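# Install spool piece between two spring-loaded pipe ends

## Task

Set the spool piece in the gap between the two pipe ends so that each of its ends rests completely within the raised ring of the flange opposite it. The spring-loaded pipe ends may be drawn back to open room, any number of arms may help, and at the end every gripper must have released the part and the arms must be moved away from it.

## Robot and tools

Robots: three identical i2rt Big YAM arms named arm1, arm2 and arm3. Each has six revolute joints, a two-finger gripper and a wrist camera (arm1_cam_wrist, arm2_cam_wrist, arm3_cam_wrist). A fixed overhead room camera, cam_high, sits near (-0.271, 0.044, 2.053) and looks down on the work area. Wrist cameras are fisheye and cam_high is pinhole; all images are 672x504. Calibrations are approximate, so treat image-based positions as estimates good to a few millimetres near the centre.

Frame: every pose uses one shared scene frame, metres, origin on the floor, +z up. Arm feet: arm1 at (0.553, 0.007, 0.744) facing -x; arm2 at (0.005, 0.646, 0.773) facing -y; arm3 at (-0.005, -0.652, 0.763) facing +y. The table surfaces under them are at z=0.720. Reach is roughly 1.0 m from joint 1's axis. The hand point lies between the finger pads, about 1 cm short of the tips; the fingers extend along the hand's +z axis and close along its y axis. hand_target is where the hand would be at the joint targets currently held; under load the real hand may stop short.

Tool move: arguments arm1, arm2, arm3 (one object per robot, each optional) plus cameras. An arm you omit receives nothing new and may keep pushing toward older targets. Inside an arm's object:
- joints: absolute targets keyed by name. joint1_rad -2.879 to 2.879 (base yaw, positive counter-clockwise seen from above, 0 points the arm along its foot's facing); joint2_rad 0 to 3.141 (shoulder, 0 = upper arm back and roughly level, increasing lifts it up and forward); joint3_rad 0 to 3.019 (elbow, 0 = folded); joint4_rad -1.692 to 1.57 (hand pitch, positive tips fingers up); joint5_rad -1.57 to 1.57 (sideways hand swing, positive to the arm's right); joint6_rad -2.094 to 2.094 (hand roll, positive clockwise viewed from behind). Radians. gripper_m 0 to 0.093 is the fingertip gap in metres. Done tolerances: ±0.045, ±0.14, ±0.09, ±0.055, ±0.03, ±0.035 rad, gripper ±0.003 m. Joints move at unequal rates, so the hand can swing wide between postures.
- target: an absolute hand pose, one list of seven numbers [x, y, z, qw, qx, qy, qz], metres and unit quaternion in the scene frame, same format as the printed hand line. The hand follows a straight line from its current hand_target toward it. When target is present, joints may contain only gripper_m; anything else is refused.
- speed: top path speed in m/s, 0.002 to 0.5, default 0.25; rotation is capped at twice that value in rad/s. Only valid with target.
All hand paths in one action share an end time set by the slowest; each path lasts 0.5 to 10 s and stops short if longer. An action never exceeds 15 s. The controller limits each step to 100 mm and 20 degrees from the measured hand pose and uses damped inverse kinematics (position favoured), so hands lag, wander and may overshoot speed, especially near full stretch; expect errors of a centimetre or more. Paths do not avoid objects or other arms. Unknown keys make a call invalid; out-of-range values get it refused.

cameras (in move and wait): a list from arm1_cam_wrist, arm2_cam_wrist, arm3_cam_wrist, cam_high, all; omitted, null or ["all"] returns every camera, [] none.

Tool wait: seconds 0 to 10, plus cameras. Commands nothing; returns the state and images.

Tool zoom_image: camera (one name) and region [x0, y0, x1, y1] in pixels, top-left origin, at most 504 by 504, applied to that camera's latest image; the camera must have been in the most recent images.

Tool finished_scene: scene = the current scene number. Irreversible; the fit must hold with no robot touching. Any later calls in the same reply apply to the following scene.

Results: a move line lists each arm that got motion with done or its worst status (e.g. time_out). joint_status and hand_status use: off_target (stopped away from target, possibly still pushing); time_out (the arm's joints now hold targets within 0.375, 0.375, 0.113, 0.225, 0.075, 0.3 rad of where they stood and keep pushing; resend the reported positions to relax); not_followed (a safety check withheld targets, shown as joint command not followed or pose unreachable; the arm may keep trying); limit_stop_at_motor_heat (resend the target). An arm in the as last shown line was not commanded; its status lines read not commanded and other lines repeat older values. on_its_own lists uncommanded activity; held at gives a target, not a reading. Joint velocities are rad/s (gripper m/s), marked within noise when still. Joint torques follow the joint order, include gravity and friction, have per-unit offsets, and entries 3 and 4 flip sign beyond ±28 N m. The pictures line gives image order.

Gripper: gripping a rigid part at full force reads up to 0.005 m under its width (some read up to 0.002 m over). Closed on nothing reads 0.000 to 0.003. Targeting about 0.005 m below the touch reading gives full force (roughly 50 to 64 N per pad). Release by commanding well above the reading.

Avoid: forceful contact between robots, including one gripper closing on another's fingers; the self/inter-arm check can be late and lets fingers, housings and wrist cameras collide. Don't push anything out of the work area, drop the spool, release it while moving, slam or shove hard. Arms keep pushing after contact and heat up when loaded, outstretched or blocked; MOTOR HOT warns near 85 °C, and at 100 °C an OVER-TEMPERATURE FAULT drops the arm for 30 to 60 s or more. Loose objects may occasionally be nudged. If a move or wait is refused or a stop blocks it, the remaining move, wait and finished_scene calls in that reply are skipped.

Each tool is called after "Request:" by a JSON object that holds its "fn" and its "kwargs", one argument or row to a line.

## Session

Request:
{"fn": "move", "kwargs": {

}}

Scene clock: 0.00 s.
Joint torques (N m): no reading
Heat: arm1: hottest joint1_rad 29 °C; arm2: hottest joint3_rad 31 °C; arm3: hottest joint3_rad 29 °C.
Joint velocities: within noise
arm1.joint_positions: joint1_rad=-0.453 joint2_rad=+0.576 joint3_rad=+1.345 joint4_rad=-1.500 joint5_rad=+0.191 joint6_rad=-0.064 gripper_m=+0.09396
arm1.joint_status: not commanded
arm1.hand: x=+0.3944 y=+0.1261 z=+1.2419 quat_wxyz=(-0.191, +0.882, -0.223, -0.369) (m; scene frame)
arm1.hand_target: x=+0.3959 y=+0.1254 z=+1.2539 quat_wxyz=(-0.193, +0.876, -0.223, -0.382) (m; scene frame)
arm1.hand_status: not commanded
arm2.joint_positions: joint1_rad=-0.498 joint2_rad=+0.473 joint3_rad=+1.329 joint4_rad=-1.446 joint5_rad=-0.110 joint6_rad=-0.388 gripper_m=+0.09396
arm2.joint_status: not commanded
arm2.hand: x=-0.0668 y=+0.4970 z=+1.2906 quat_wxyz=(-0.196, -0.653, -0.589, +0.435) (m; scene frame)
arm2.hand_target: x=-0.0655 y=+0.4993 z=+1.2990 quat_wxyz=(-0.198, -0.648, -0.586, +0.444) (m; scene frame)
arm2.hand_status: not commanded
arm3.joint_positions: joint1_rad=-0.260 joint2_rad=+0.552 joint3_rad=+1.453 joint4_rad=-1.412 joint5_rad=-0.153 joint6_rad=+0.314 gripper_m=+0.09396
arm3.joint_status: not commanded
arm3.hand: x=+0.0160 y=-0.4744 z=+1.3327 quat_wxyz=(-0.306, +0.441, -0.736, -0.414) (m; scene frame)
arm3.hand_target: x=+0.0150 y=-0.4778 z=+1.3412 quat_wxyz=(-0.313, +0.439, -0.730, -0.420) (m; scene frame)
arm3.hand_status: not commanded
pictures: arm1_cam_wrist, arm2_cam_wrist, arm3_cam_wrist, cam_high

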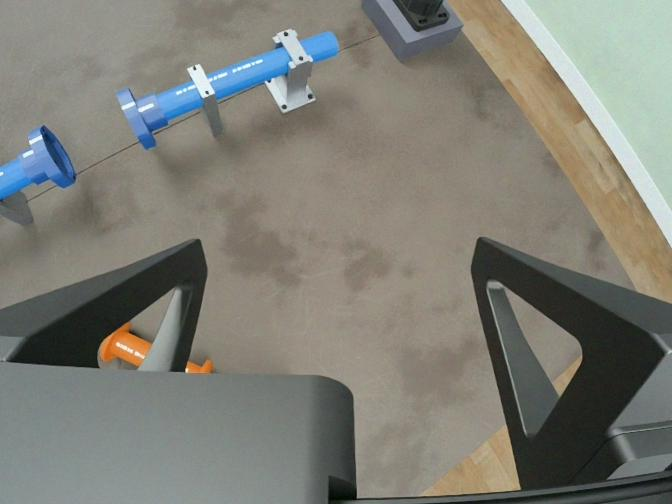

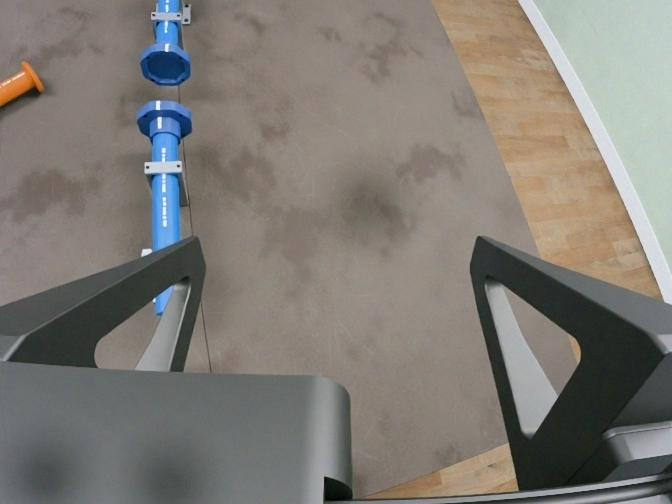

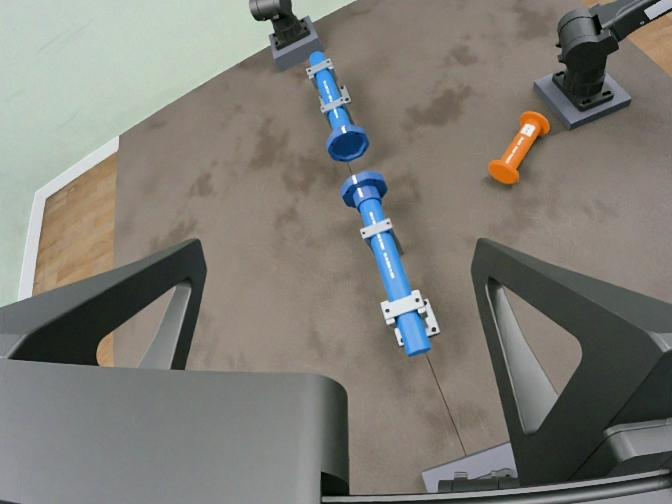

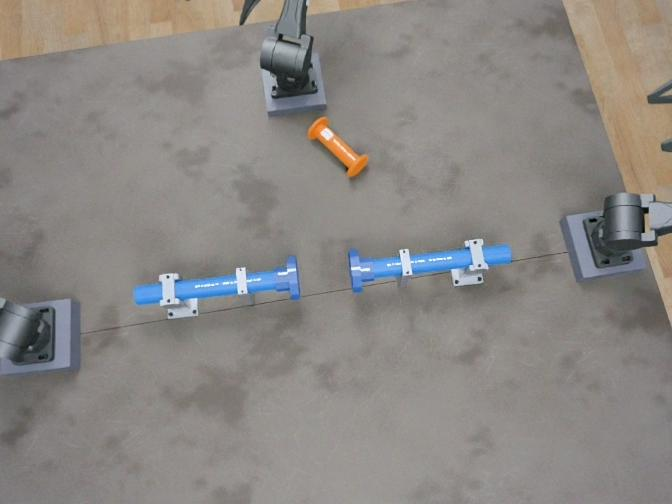

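Request:
{"fn": "zoom_image", "kwargs": {
  "camera": "cam_high",
  "region": [110, 100, 530, 330]
}}

Request:
{"fn": "zoom_image", "kwargs": {
  "camera": "cam_high",
  "region": [230, 100, 430, 310]
}}

Request:
{"fn": "zoom_image", "kwargs": {
  "camera": "arm3_cam_wrist",
  "region": [290, 30, 570, 370]
}}

Request:
{"fn": "zoom_image", "kwargs": {
  "camera": "arm1_cam_wrist",
  "region": [0, 20, 350, 230]
}}

Scaled by 1.200 (camera's finer frame: 960x720).

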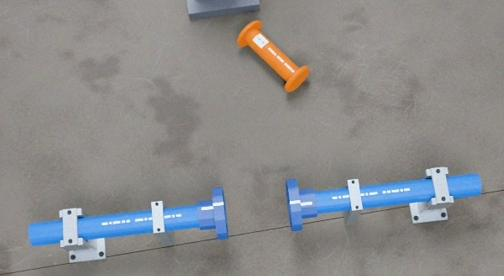

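Scaled by 2.400 (camera's finer frame: 960x720).

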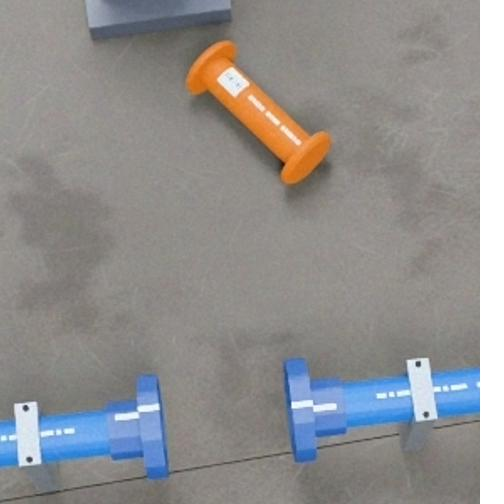

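Scaled by 1.482 (camera's finer frame: 960x720).

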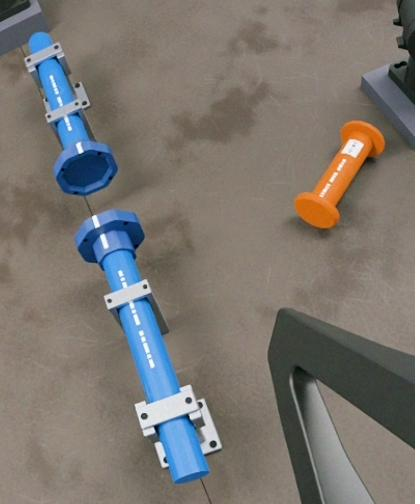

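Scaled by 1.440 (camera's finer frame: 960x720).

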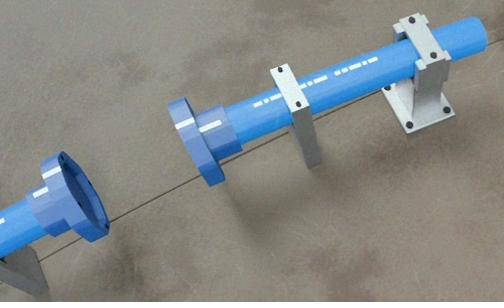

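Request:
{"fn": "move", "kwargs": {
  "arm1": {"target": [0.332, -0.08, 0.95, 0, 0.9537, 0.3007, 0]},
  "arm2": {"target": [0.022, 0.173, 0.98, 0.1777, 0.7022, 0.6633, -0.1881]}
}}

Scene clock: 156.07 s.
Joint torques (N m): arm1=[-0.15 -2.9 8.98 0.99 -0.1 -0.05] | arm2=[2.08 -7.77 13.46 1.69 -0.09 0.17] | arm3=[-1.03 3.43 8.68 2.07 -0.12 -0.07]
Heat: arm1: hottest joint3_rad 36 °C; arm2: hottest joint3_rad 39 °C; arm3: hottest joint3_rad 36 °C.
move: arm1 done; arm2 off_target
Joint velocities: within noise
arm1.joint_positions: joint1_rad=+0.388 joint2_rad=+0.951 joint3_rad=+0.872 joint4_rad=-1.512 joint5_rad=+0.002 joint6_rad=-0.220 gripper_m=+0.09397
arm1.joint_status: not commanded
arm1.hand: x=+0.3359 y=-0.0761 z=+0.9476 quat_wxyz=(-0.002, +0.957, +0.291, +0.008)
arm1.hand_target: x=+0.3321 y=-0.0800 z=+0.9500 quat_wxyz=(+0.000, +0.954, +0.301, +0.000)
arm1.hand_status: done (0.006 m and 1.5 deg from the pose sent, 0.363 m and 78.6 deg at the start)
arm2.joint_positions: joint1_rad=+0.093 joint2_rad=+1.287 joint3_rad=+0.987 joint4_rad=-0.818 joint5_rad=+0.057 joint6_rad=+0.089 gripper_m=+0.09396
arm2.joint_status: not commanded
arm2.hand: x=+0.0148 y=+0.1941 z=+0.9575 quat_wxyz=(-0.154, -0.708, -0.667, +0.173)
arm2.hand_target: x=+0.0219 y=+0.1745 z=+0.9805 quat_wxyz=(-0.178, -0.702, -0.663, +0.188)
arm2.hand_status: off_target (0.032 m and 3.3 deg from the pose sent, 0.458 m and 30.3 deg at the start)
arm3: as last shown
pictures: arm1_cam_wrist, arm2_cam_wrist, arm3_cam_wrist, cam_high
arm1_cam_wrist: T_world_to_cam=[[-0.555513, 0.831473, -0.00753767, 0.258656], [0.667902, 0.451593, 0.591583, -0.74547], [0.49529, 0.323598, -0.806209, 0.747188], [0, 0, 0, 1]] pos_world=[0.271514, -0.120205, 1.04535]
arm2_cam_wrist: T_world_to_cam=[[-0.997613, 0.068169, 0.011002, -0.0067143], [0.0690506, 0.984209, 0.162987, -0.342809], [0.000282375, 0.163358, -0.986567, 1.03386], [0, 0, 0, 1]] pos_world=[0.0166809, 0.168964, 1.07592]

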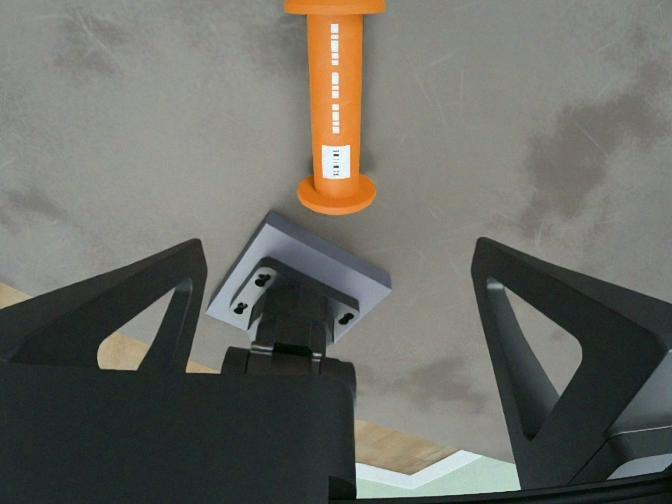

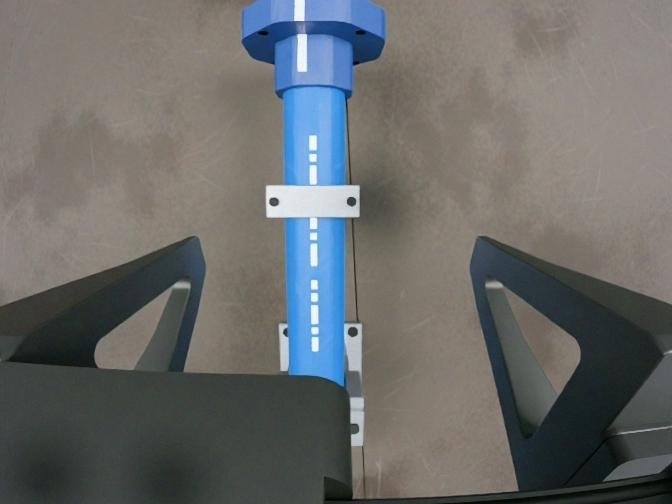

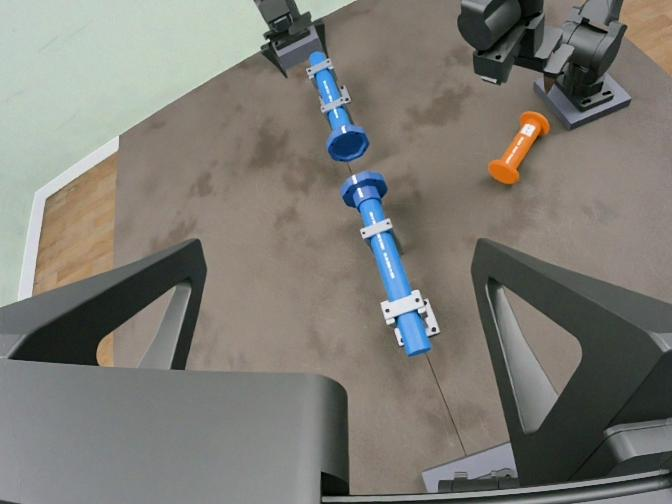

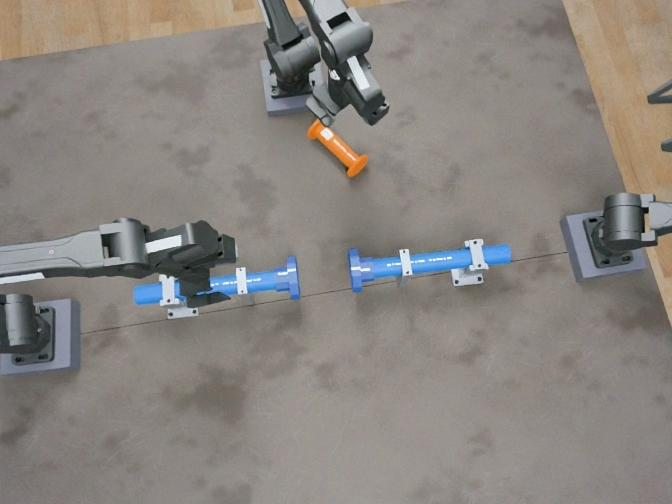

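Request:
{"fn": "move", "kwargs": {
  "arm1": {"target": [0.337, -0.081, 0.758, 0, 0.9563, 0.2924, 0], "speed": 0.15},
  "arm2": {"target": [0.030, 0.108, 0.90, 0.1777, 0.7022, 0.6633, -0.1881], "speed": 0.15},
  "cameras": ["arm1_cam_wrist", "arm2_cam_wrist", "cam_high"]
}}

Scene clock: 182.60 s.
Joint torques (N m): arm1=[-0.09 -3.37 6.76 1.01 -0.09 0.25] | arm2=[2.08 -9.88 12.56 1.69 0.16 0.16] | arm3=[-0.38 2.43 8.65 2.1 -0.13 -0.03]
Heat: arm1: hottest joint3_rad 35 °C; arm2: hottest joint3_rad 45 °C; arm3: hottest joint3_rad 36 °C.
move: arm1 done; arm2 off_target
Joint velocities: within noise
arm1.joint_positions: joint1_rad=+0.400 joint2_rad=+1.181 joint3_rad=+0.476 joint4_rad=-0.877 joint5_rad=+0.002 joint6_rad=-0.218 gripper_m=+0.09397
arm1.joint_status: not commanded
arm1.hand: x=+0.3403 y=-0.0772 z=+0.7584 quat_wxyz=(-0.001, +0.956, +0.295, +0.004)
arm1.hand_target: x=+0.3372 y=-0.0809 z=+0.7580 quat_wxyz=(+0.000, +0.956, +0.293, +0.000)
arm1.hand_status: done (0.005 m and 0.6 deg from the pose sent, 0.190 m and 1.0 deg at the start)
arm2.joint_positions: joint1_rad=+0.103 joint2_rad=+1.524 joint3_rad=+1.018 joint4_rad=-0.598 joint5_rad=+0.057 joint6_rad=+0.098 gripper_m=+0.09396
arm2.joint_status: not commanded
arm2.hand: x=+0.0225 y=+0.1308 z=+0.8859 quat_wxyz=(-0.160, -0.706, -0.667, +0.176)
arm2.hand_target: x=+0.0300 y=+0.1094 z=+0.9005 quat_wxyz=(-0.178, -0.702, -0.663, +0.188)
arm2.hand_status: off_target (0.028 m and 2.5 deg from the pose sent, 0.105 m and 3.3 deg at the start)
arm3: as last shown
arm1_cam_wrist: T_world_to_cam=[[-0.562842, 0.826542, -0.00613853, 0.261633], [0.668211, 0.459372, 0.585211, -0.63051], [0.486521, 0.325279, -0.810858, 0.59944], [0, 0, 0, 1]] pos_world=[0.276932, -0.121598, 0.856648]
arm2_cam_wrist: T_world_to_cam=[[-0.997773, 0.0664863, 0.00540588, 0.0112866], [0.0665415, 0.98636, 0.150551, -0.258513], [0.00467743, 0.150575, -0.988587, 0.976928], [0, 0, 0, 1]] pos_world=[0.0238938, 0.107136, 1.00464]

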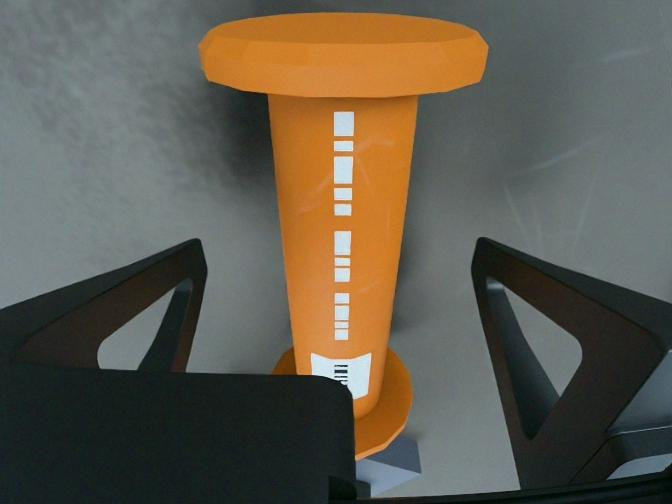

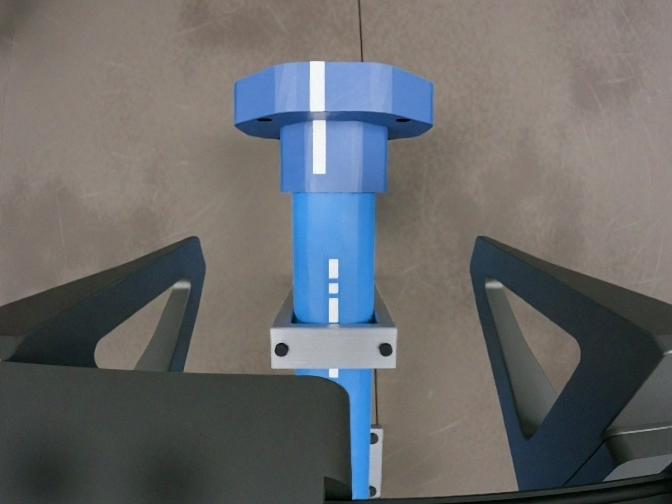

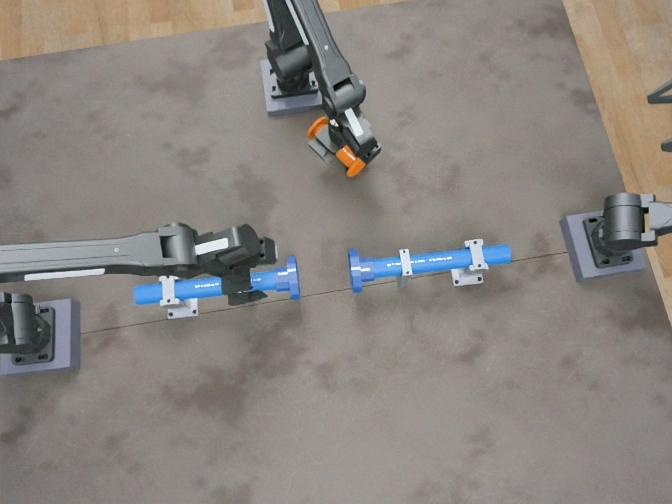

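Request:
{"fn": "move", "kwargs": {
  "arm1": {"joints": {"gripper_m": 0.02}},
  "arm2": {"target": [0.0285, 0.073, 0.84, 0.1777, 0.7022, 0.6633, -0.1881], "speed": 0.1},
  "cameras": ["arm1_cam_wrist", "arm2_cam_wrist", "cam_high"]
}}

Scene clock: 193.57 s.
Joint torques (N m): arm1=[-0.03 -3.31 6.76 1.03 -0.09 0.24] | arm2=[1.55 -11.46 11.67 1.7 0.02 0.11] | arm3=[-0.44 3.43 8.51 2.28 -0.12 -0.05]
Heat: arm1: hottest joint3_rad 35 °C; arm2: hottest joint3_rad 44 °C; arm3: hottest joint3_rad 37 °C.
move: arm1 off_target; arm2 off_target
Joint velocities: within noise
arm1.joint_positions: joint1_rad=+0.400 joint2_rad=+1.181 joint3_rad=+0.476 joint4_rad=-0.877 joint5_rad=+0.002 joint6_rad=-0.217 gripper_m=+0.03523
arm1.joint_status: gripper_m off_target (ended at +0.03527, target +0.02000)
arm1.hand: x=+0.3402 y=-0.0773 z=+0.7583 quat_wxyz=(-0.001, +0.956, +0.294, +0.004)
arm1.hand_target: x=+0.3372 y=-0.0809 z=+0.7580 quat_wxyz=(+0.000, +0.956, +0.292, +0.000)
arm1.hand_status: not commanded
arm2.joint_positions: joint1_rad=+0.103 joint2_rad=+1.688 joint3_rad=+1.047 joint4_rad=-0.458 joint5_rad=+0.057 joint6_rad=+0.098 gripper_m=+0.09396
arm2.joint_status: not commanded
arm2.hand: x=+0.0243 y=+0.0953 z=+0.8302 quat_wxyz=(-0.162, -0.706, -0.666, +0.177)
arm2.hand_target: x=+0.0284 y=+0.0741 z=+0.8406 quat_wxyz=(-0.178, -0.702, -0.663, +0.188)
arm2.hand_status: off_target (0.025 m and 2.2 deg from the pose sent, 0.074 m and 2.5 deg at the start)
arm3: as last shown
arm1_cam_wrist: T_world_to_cam=[[-0.561861, 0.827209, -0.0061653, 0.261326], [0.66875, 0.458594, 0.585205, -0.630727], [0.486914, 0.324681, -0.810862, 0.599278], [0, 0, 0, 1]] pos_world=[0.276831, -0.121498, 0.856648]
arm2_cam_wrist: T_world_to_cam=[[-0.997771, 0.0665464, 0.00485911, 0.0161129], [0.0665451, 0.987136, 0.145373, -0.21106], [0.00487745, 0.145372, -0.989365, 0.928309], [0, 0, 0, 1]] pos_world=[0.0255943, 0.0723227, 0.949041]

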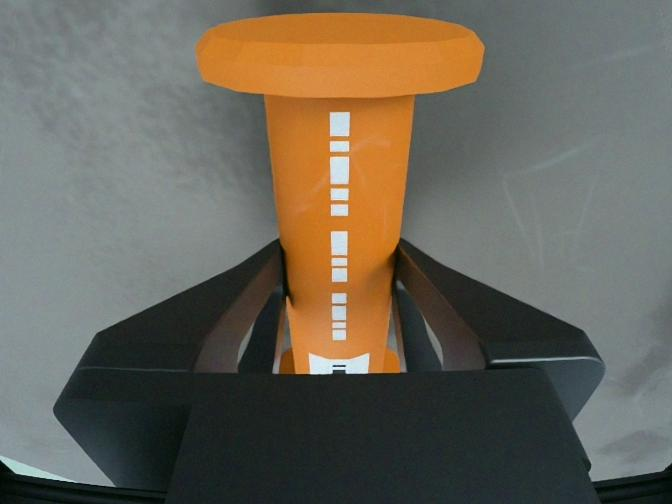

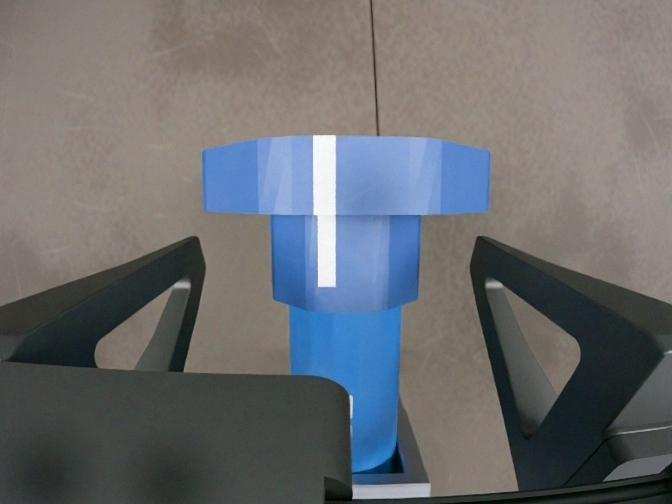

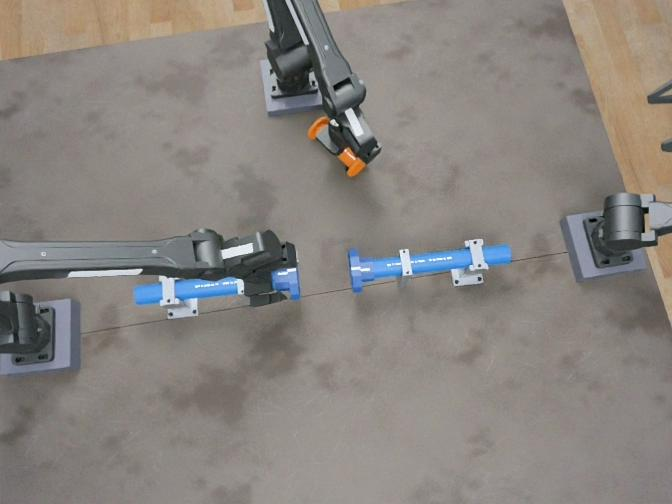

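Request:
{"fn": "move", "kwargs": {
  "arm1": {"target": [0.325, -0.07, 0.96, 0, 0.9563, 0.2924, 0], "speed": 0.15},
  "arm2": {"target": [0.0275, 0.0665, 0.836, 0.1777, 0.7022, 0.6633, -0.1881], "speed": 0.1},
  "cameras": ["arm2_cam_wrist"]
}}

Request:
{"fn": "move", "kwargs": {
  "arm2": {"joints": {"gripper_m": 0.03}},
  "cameras": ["arm1_cam_wrist", "arm2_cam_wrist", "cam_high"]
}}

Scene clock: 207.30 s.
Joint torques (N m): arm1=[-1.32 -3.9 13.2 -0.08 -0.05 -0.05] | arm2=[1.32 -11.4 11.71 1.72 -0.05 0.08] | arm3=[-0.97 3.96 8.79 2.09 -0.12 -0.07]
Heat: arm1: hottest joint3_rad 36 °C; arm2: hottest joint3_rad 44 °C; arm3: hottest joint3_rad 37 °C.
move: arm1 off_target; arm2 off_target
Joint velocities: within noise
arm1.joint_positions: joint1_rad=+0.356 joint2_rad=+0.968 joint3_rad=+0.843 joint4_rad=-1.512 joint5_rad=+0.002 joint6_rad=-0.252 gripper_m=+0.03523
arm1.joint_status: not commanded
arm1.hand: x=+0.3401 y=-0.0666 z=+0.9332 quat_wxyz=(-0.002, +0.957, +0.290, +0.031)
arm1.hand_target: x=+0.3261 y=-0.0697 z=+0.9594 quat_wxyz=(+0.000, +0.956, +0.292, +0.000)
arm1.hand_status: off_target (0.031 m and 3.6 deg from the pose sent, 0.202 m and 0.5 deg at the start)
arm2.joint_positions: joint1_rad=+0.103 joint2_rad=+1.706 joint3_rad=+1.062 joint4_rad=-0.453 joint5_rad=+0.057 joint6_rad=+0.098 gripper_m=+0.09396
arm2.joint_status: not commanded
arm2.hand: x=+0.0246 y=+0.0889 z=+0.8277 quat_wxyz=(-0.163, -0.706, -0.666, +0.178)
arm2.hand_target: x=+0.0274 y=+0.0677 z=+0.8365 quat_wxyz=(-0.178, -0.702, -0.663, +0.188)
arm2.hand_status: off_target (0.024 m and 2.1 deg from the pose sent, 0.030 m and 2.2 deg at the start)
arm3: as last shown
arm2_cam_wrist: T_world_to_cam=[[-0.997777, 0.066483, 0.00449258, 0.0171826], [0.0664409, 0.987476, 0.143097, -0.202556], [0.00507723, 0.143078, -0.989698, 0.927186], [0, 0, 0, 1]] pos_world=[0.0258949, 0.0662171, 0.946543]

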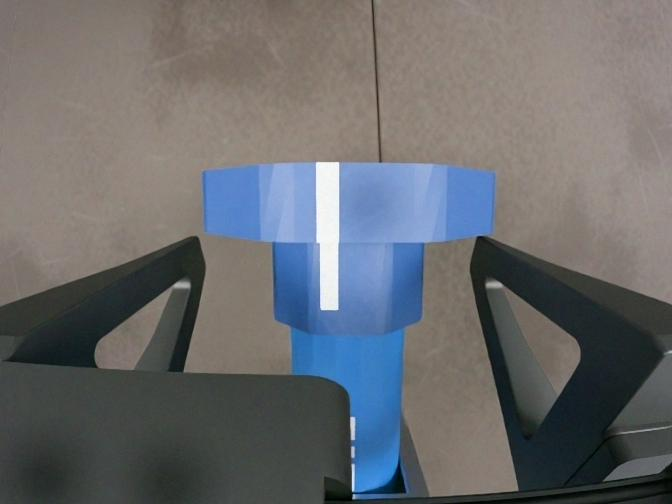

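Scene clock: 207.93 s.
Joint torques (N m): arm1=[-1.32 -3.84 13.2 -0.08 -0.05 -0.05] | arm2=[1.49 -11.52 11.7 1.69 -0.3 0.09] | arm3=[-1.08 3.55 8.7 2.32 -0.11 -0.03]
Heat: arm1: hottest joint3_rad 36 °C; arm2: hottest joint3_rad 44 °C; arm3: hottest joint3_rad 37 °C.
move: arm2 off_target
Joint velocities: within noise
arm1, arm3: as last shown
arm1.hand_target: x=+0.3262 y=-0.0697 z=+0.9594 quat_wxyz=(+0.000, +0.956, +0.292, +0.000)
arm2.joint_positions: joint1_rad=+0.101 joint2_rad=+1.706 joint3_rad=+1.062 joint4_rad=-0.453 joint5_rad=+0.062 joint6_rad=+0.098 gripper_m=+0.04964
arm2.joint_status: gripper_m off_target (ended at +0.04967, target +0.03000)
arm2.hand: x=+0.0222 y=+0.0889 z=+0.8275 quat_wxyz=(-0.161, -0.707, -0.664, +0.180)
arm2.hand_target: x=+0.0276 y=+0.0677 z=+0.8365 quat_wxyz=(-0.178, -0.702, -0.663, +0.188)
arm2.hand_status: not commanded
arm1_cam_wrist: T_world_to_cam=[[-0.553595, 0.832544, -0.0200857, 0.264089], [0.641602, 0.441758, 0.627054, -0.768911], [0.530923, 0.334247, -0.778717, 0.693309], [0, 0, 0, 1]] pos_world=[0.27144, -0.111929, 1.02734]
arm2_cam_wrist: T_world_to_cam=[[-0.997386, 0.0716625, 0.0092681, 0.0104078], [0.0722511, 0.987104, 0.14285, -0.202185], [0.00108839, 0.143146, -0.989701, 0.927197], [0, 0, 0, 1]] pos_world=[0.0239795, 0.066107, 0.946433]

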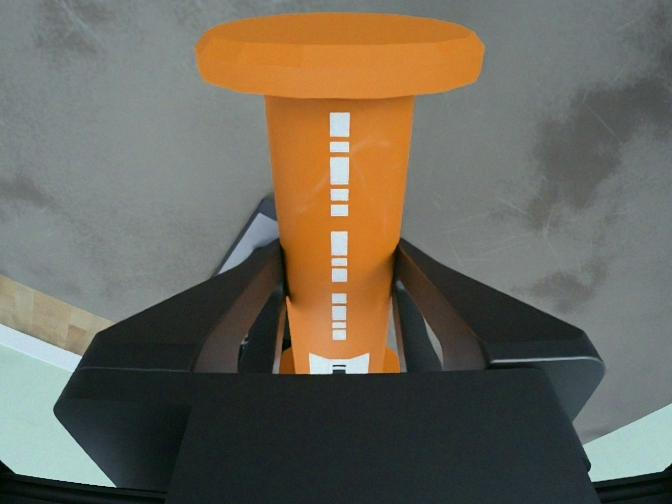

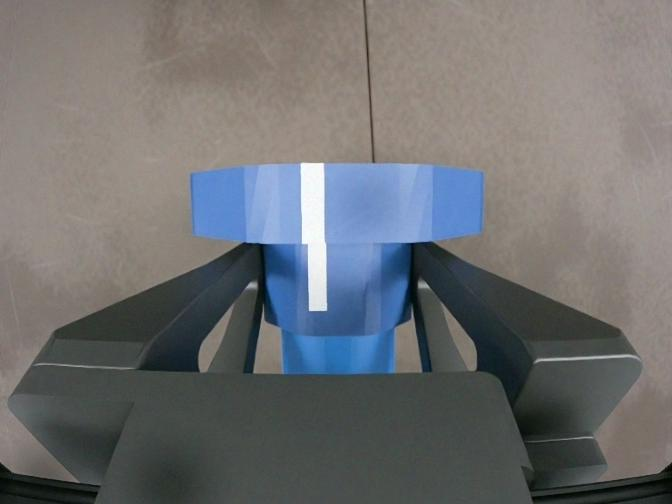

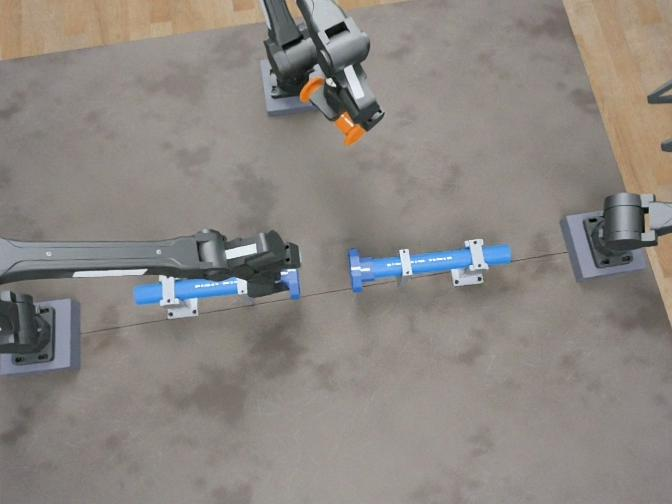

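Request:
{"fn": "move", "kwargs": {
  "arm2": {"target": [0.029, 0.115, 0.8365, 0.1777, 0.7022, 0.6633, -0.1881], "speed": 0.06},
  "arm1": {"target": [0.2, -0.02, 1.0, 0, 0.848, 0.530, 0], "speed": 0.2}
}}

Scene clock: 221.97 s.
Joint torques (N m): arm1=[-1.32 -7.24 13.44 -0.1 -0.13 -0.05] | arm2=[2.14 -16.03 5.27 0.5 -0.11 0.14] | arm3=[-1.67 3.96 8.8 2.22 -0.12 -0.07]
Heat: arm1: hottest joint3_rad 37 °C; arm2: hottest joint3_rad 43 °C; arm3: hottest joint3_rad 37 °C.
move: arm1 off_target; arm2 off_target
Joint velocities: within noise
arm1.joint_positions: joint1_rad=+0.106 joint2_rad=+1.265 joint3_rad=+1.165 joint4_rad=-1.531 joint5_rad=+0.003 joint6_rad=-1.025 gripper_m=+0.03523
arm1.joint_status: not commanded
arm1.hand: x=+0.2168 y=-0.0210 z=+0.9741 quat_wxyz=(+0.012, +0.849, +0.528, +0.026)
arm1.hand_target: x=+0.2015 y=-0.0199 z=+0.9998 quat_wxyz=(-0.001, +0.848, +0.530, +0.000)
arm1.hand_status: off_target (0.031 m and 3.3 deg from the pose sent, 0.162 m and 30.5 deg at the start)
arm2.joint_positions: joint1_rad=+0.101 joint2_rad=+1.669 joint3_rad=+0.996 joint4_rad=-0.380 joint5_rad=+0.063 joint6_rad=+0.098 gripper_m=+0.04964
arm2.joint_status: not commanded
arm2.hand: x=+0.0216 y=+0.0997 z=+0.8282 quat_wxyz=(-0.177, -0.704, -0.660, +0.194)
arm2.hand_target: x=+0.0287 y=+0.1144 z=+0.8356 quat_wxyz=(-0.178, -0.702, -0.663, +0.188)
arm2.hand_status: off_target (0.019 m and 0.8 deg from the pose sent, 0.029 m and 2.2 deg at the start)
arm3: as last shown
pictures: arm1_cam_wrist, arm2_cam_wrist, arm3_cam_wrist, cam_high
arm1_cam_wrist: T_world_to_cam=[[-0.894459, 0.443968, -0.0532493, 0.256716], [0.325611, 0.728322, 0.60293, -0.63747], [0.306464, 0.521958, -0.796015, 0.844902], [0, 0, 0, 1]] pos_world=[0.178258, -0.0906937, 1.07057]
arm2_cam_wrist: T_world_to_cam=[[-0.997397, 0.0719836, 0.00418626, 0.0131387], [0.0720433, 0.992454, 0.0992224, -0.177301], [0.00298772, 0.0992657, -0.995056, 0.935055], [0, 0, 0, 1]] pos_world=[0.0230842, 0.0821987, 0.94797]

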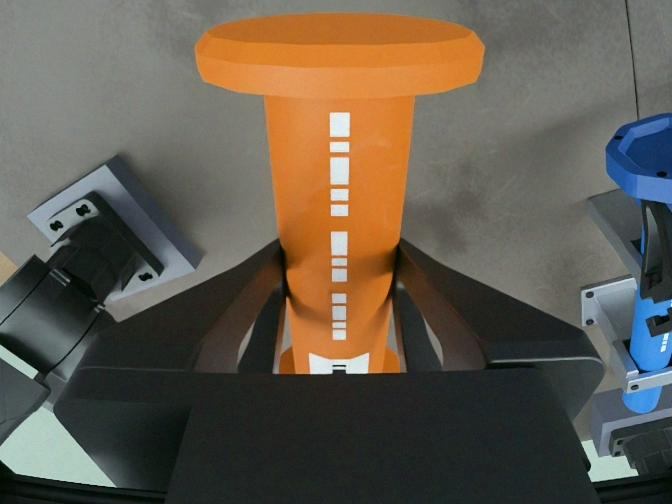

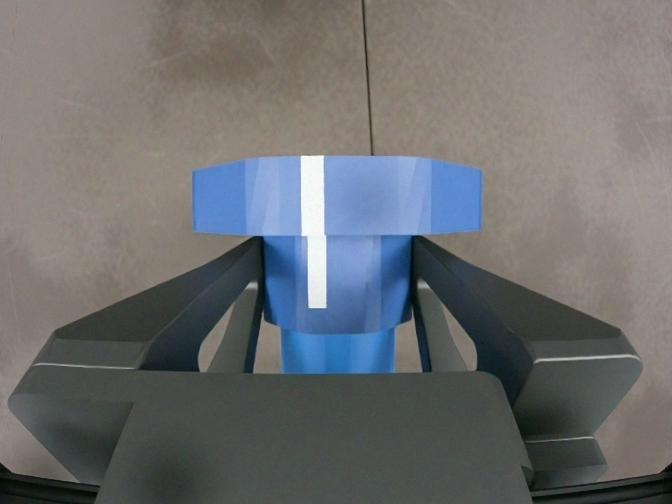

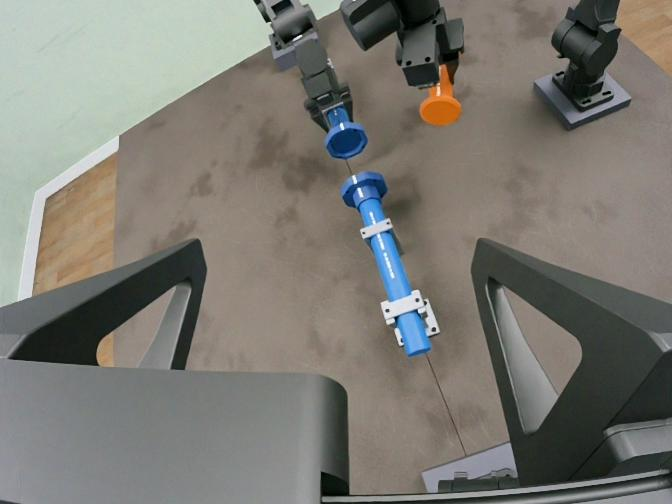

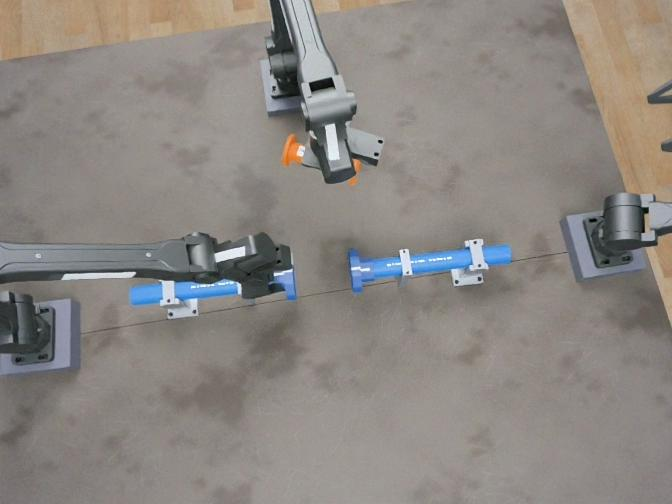

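Request:
{"fn": "move", "kwargs": {
  "arm2": {"target": [0.0305, 0.143, 0.836, 0.1777, 0.7022, 0.6633, -0.1881], "speed": 0.06},
  "cameras": ["arm1_cam_wrist", "arm2_cam_wrist", "cam_high"]
}}

Request:
{"fn": "zoom_image", "kwargs": {
  "camera": "arm1_cam_wrist",
  "region": [560, 80, 672, 230]
}}

Scene clock: 228.53 s.
Joint torques (N m): arm1=[-1.32 -7.24 13.44 -0.09 -0.13 -0.05] | arm2=[2.43 -17.67 3.08 -0.72 -0.07 0.2] | arm3=[-0.62 2.9 8.53 2.14 -0.1 0]
Heat: arm1: hottest joint3_rad 39 °C; arm2: hottest joint3_rad 42 °C; arm3: hottest joint3_rad 37 °C.
move: arm2 off_target
Joint velocities: within noise
arm1, arm3: as last shown
arm2.joint_positions: joint1_rad=+0.103 joint2_rad=+1.640 joint3_rad=+0.944 joint4_rad=-0.325 joint5_rad=+0.065 joint6_rad=+0.098 gripper_m=+0.04964
arm2.joint_status: not commanded
arm2.hand: x=+0.0221 y=+0.1093 z=+0.8280 quat_wxyz=(-0.188, -0.700, -0.658, +0.205)
arm2.hand_target: x=+0.0297 y=+0.1404 z=+0.8335 quat_wxyz=(-0.178, -0.702, -0.663, +0.188)
arm2.hand_status: off_target (0.036 m and 2.4 deg from the pose sent, 0.045 m and 0.8 deg at the start)
arm1_cam_wrist: T_world_to_cam=[[-0.894631, 0.44362, -0.0532648, 0.256732], [0.325323, 0.728458, 0.602921, -0.637396], [0.306269, 0.522063, -0.796021, 0.844952], [0, 0, 0, 1]] pos_world=[0.178258, -0.0906935, 1.07057]
arm2_cam_wrist: T_world_to_cam=[[-0.997491, 0.0707422, 0.00251373, 0.0144692], [0.0707499, 0.995196, 0.0676677, -0.161103], [0.0022853, 0.0676758, -0.997705, 0.939487], [0, 0, 0, 1]] pos_world=[0.0236839, 0.0957248, 0.948196]

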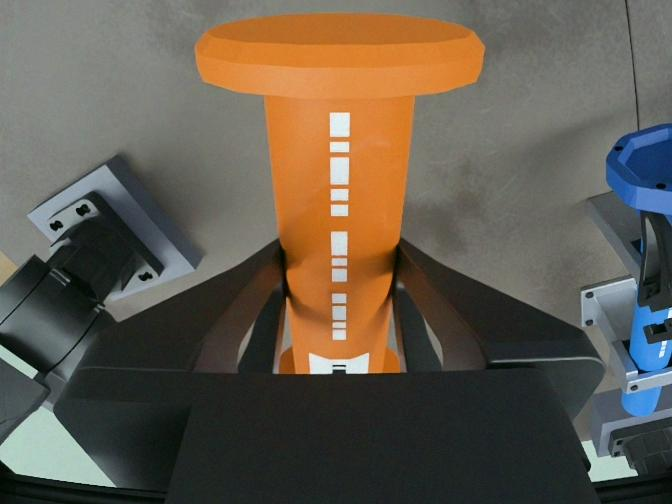

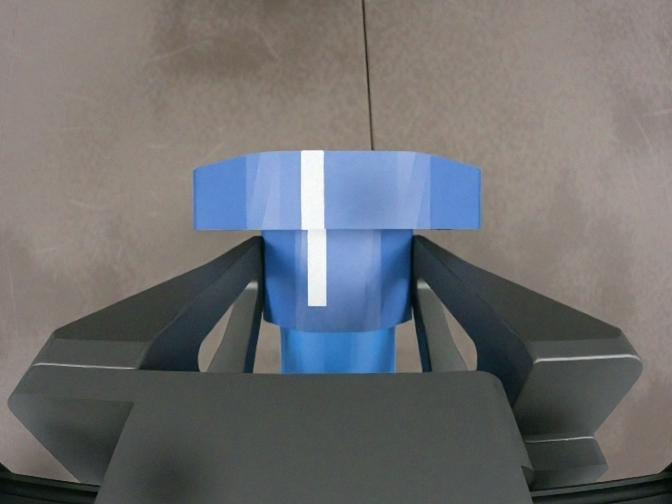

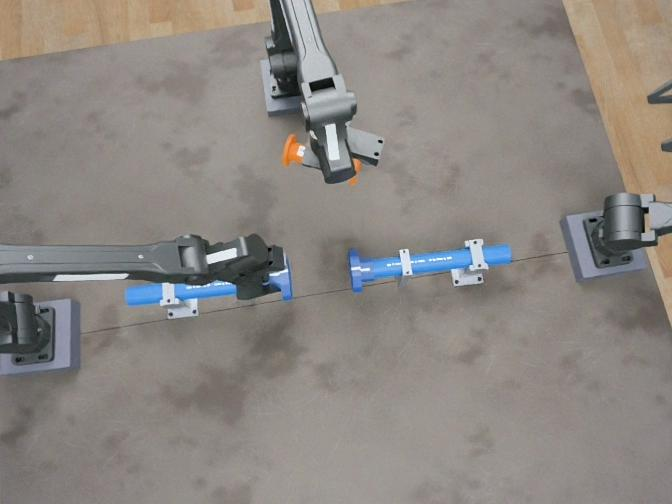

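Scaled by 3.360 (camera's finer frame: 960x720).

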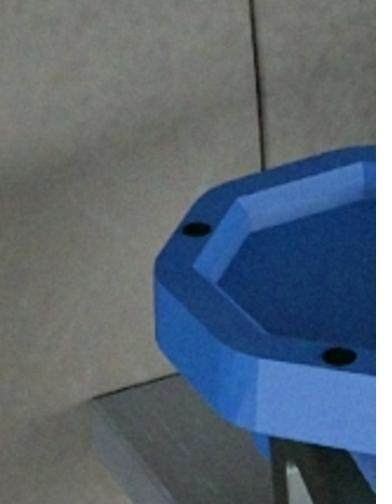

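Request:
{"fn": "move", "kwargs": {
  "arm2": {"target": [0.0325, 0.18, 0.836, 0.1777, 0.7022, 0.6633, -0.1881], "speed": 0.08},
  "cameras": ["arm2_cam_wrist", "cam_high"]
}}

Request:
{"fn": "zoom_image", "kwargs": {
  "camera": "cam_high",
  "region": [110, 220, 530, 330]
}}

Scene clock: 237.17 s.
Joint torques (N m): arm1=[-1.32 -7.24 13.44 -0.1 -0.13 -0.05] | arm2=[2.84 -20.01 0.38 -2.02 -0.02 0.27] | arm3=[-1.03 3.9 8.69 2.15 -0.09 -0.07]
Heat: arm1: hottest joint3_rad 41 °C; arm2: hottest joint3_rad 41 °C; arm3: hottest joint3_rad 37 °C.
move: arm2 off_target
Joint velocities: within noise
arm1: as last shown
arm2.joint_positions: joint1_rad=+0.107 joint2_rad=+1.607 joint3_rad=+0.880 joint4_rad=-0.262 joint5_rad=+0.070 joint6_rad=+0.098 gripper_m=+0.04964
arm2.joint_status: not commanded
arm2.hand: x=+0.0228 y=+0.1226 z=+0.8265 quat_wxyz=(-0.200, -0.696, -0.655, +0.216)
arm2.hand_target: x=+0.0309 y=+0.1730 z=+0.8297 quat_wxyz=(-0.178, -0.702, -0.663, +0.189)
arm2.hand_status: off_target (0.059 m and 4.2 deg from the pose sent, 0.072 m and 2.3 deg at the start)
arm3.joint_positions: joint1_rad=-0.260 joint2_rad=+0.552 joint3_rad=+1.453 joint4_rad=-1.412 joint5_rad=-0.153 joint6_rad=+0.314 gripper_m=+0.09396
arm3.joint_status: not commanded
arm3.hand: x=+0.0160 y=-0.4744 z=+1.3327 quat_wxyz=(-0.306, +0.441, -0.736, -0.414)
arm3.hand_target: x=+0.0150 y=-0.4778 z=+1.3412 quat_wxyz=(-0.313, +0.439, -0.730, -0.420)
arm3.hand_status: not commanded
arm2_cam_wrist: T_world_to_cam=[[-0.997606, 0.0691136, 0.00229543, 0.014641], [0.0691517, 0.997016, 0.0343082, -0.146812], [0.0000825841, 0.0343848, -0.999409, 0.942676], [0, 0, 0, 1]] pos_world=[0.0246804, 0.112948, 0.947122]

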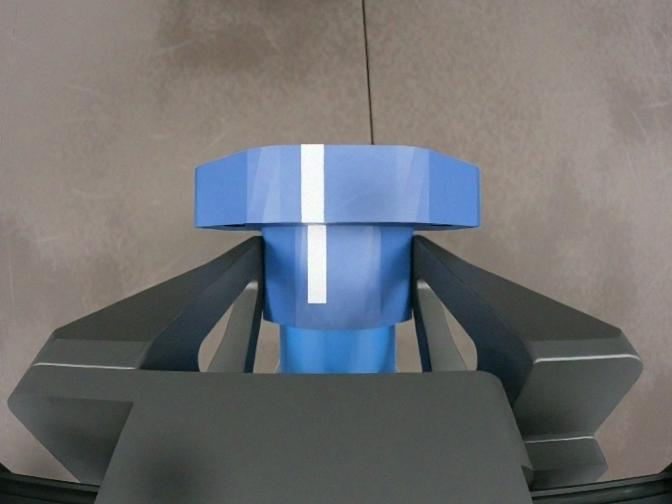

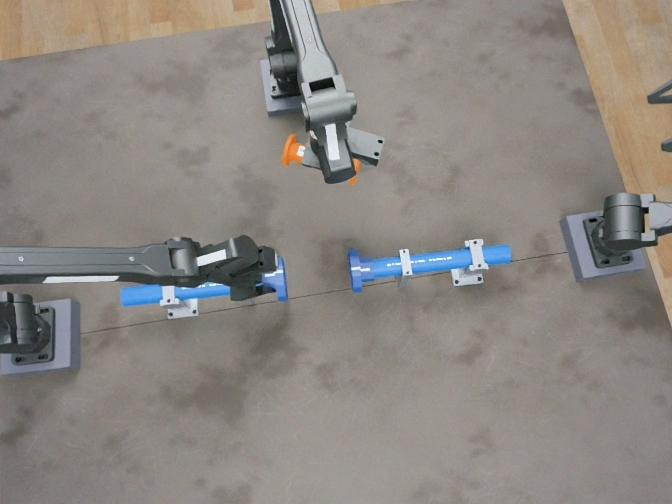

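Scaled by 1.200 (camera's finer frame: 960x720).

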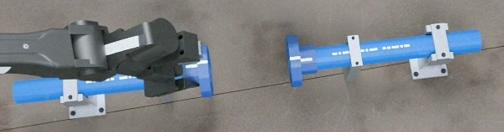

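Request:
{"fn": "move", "kwargs": {
  "arm2": {"target": [0.0345, 0.218, 0.838, 0.1777, 0.7022, 0.6633, -0.1881], "speed": 0.08},
  "cameras": ["arm2_cam_wrist", "cam_high"]
}}

Request:
{"fn": "zoom_image", "kwargs": {
  "camera": "cam_high",
  "region": [110, 220, 390, 330]
}}

Scene clock: 244.27 s.
Joint torques (N m): arm1=[-1.32 -7.24 13.44 -0.1 -0.13 -0.05] | arm2=[3.31 -22.53 -2.86 -2.99 0.06 0.32] | arm3=[0.38 2.32 8.7 2.32 -0.13 -0.11]
Heat: arm1: hottest joint3_rad 42 °C; arm2: hottest joint3_rad 40 °C; arm3: hottest joint3_rad 37 °C.
move: arm2 off_target
Joint velocities: within noise
arm1, arm3: as last shown
arm2.joint_positions: joint1_rad=+0.111 joint2_rad=+1.578 joint3_rad=+0.831 joint4_rad=-0.214 joint5_rad=+0.074 joint6_rad=+0.100 gripper_m=+0.04964
arm2.joint_status: not commanded
arm2.hand: x=+0.0235 y=+0.1333 z=+0.8263 quat_wxyz=(-0.209, -0.693, -0.652, +0.225)
arm2.hand_target: x=+0.0317 y=+0.2034 z=+0.8256 quat_wxyz=(-0.178, -0.702, -0.663, +0.190)
arm2.hand_status: off_target (0.086 m and 5.8 deg from the pose sent, 0.097 m and 4.2 deg at the start)
arm2_cam_wrist: T_world_to_cam=[[-0.99762, 0.0689499, 0.000805817, 0.0159001], [0.0689539, 0.997595, 0.00704899, -0.135113], [-0.000317852, 0.00708777, -0.999975, 0.946332], [0, 0, 0, 1]] pos_world=[0.0254796, 0.126984, 0.947248]

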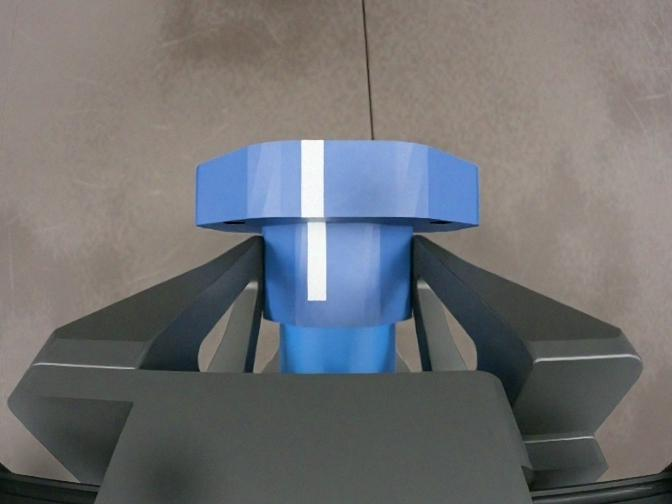

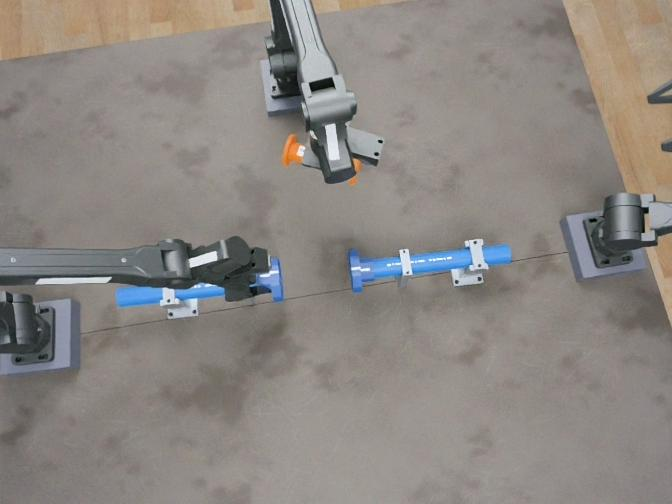

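Scaled by 1.800 (camera's finer frame: 960x720).

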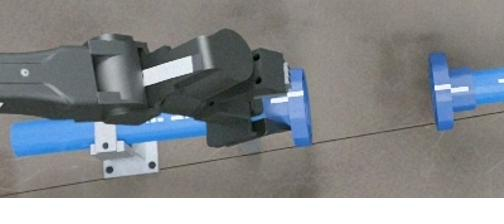

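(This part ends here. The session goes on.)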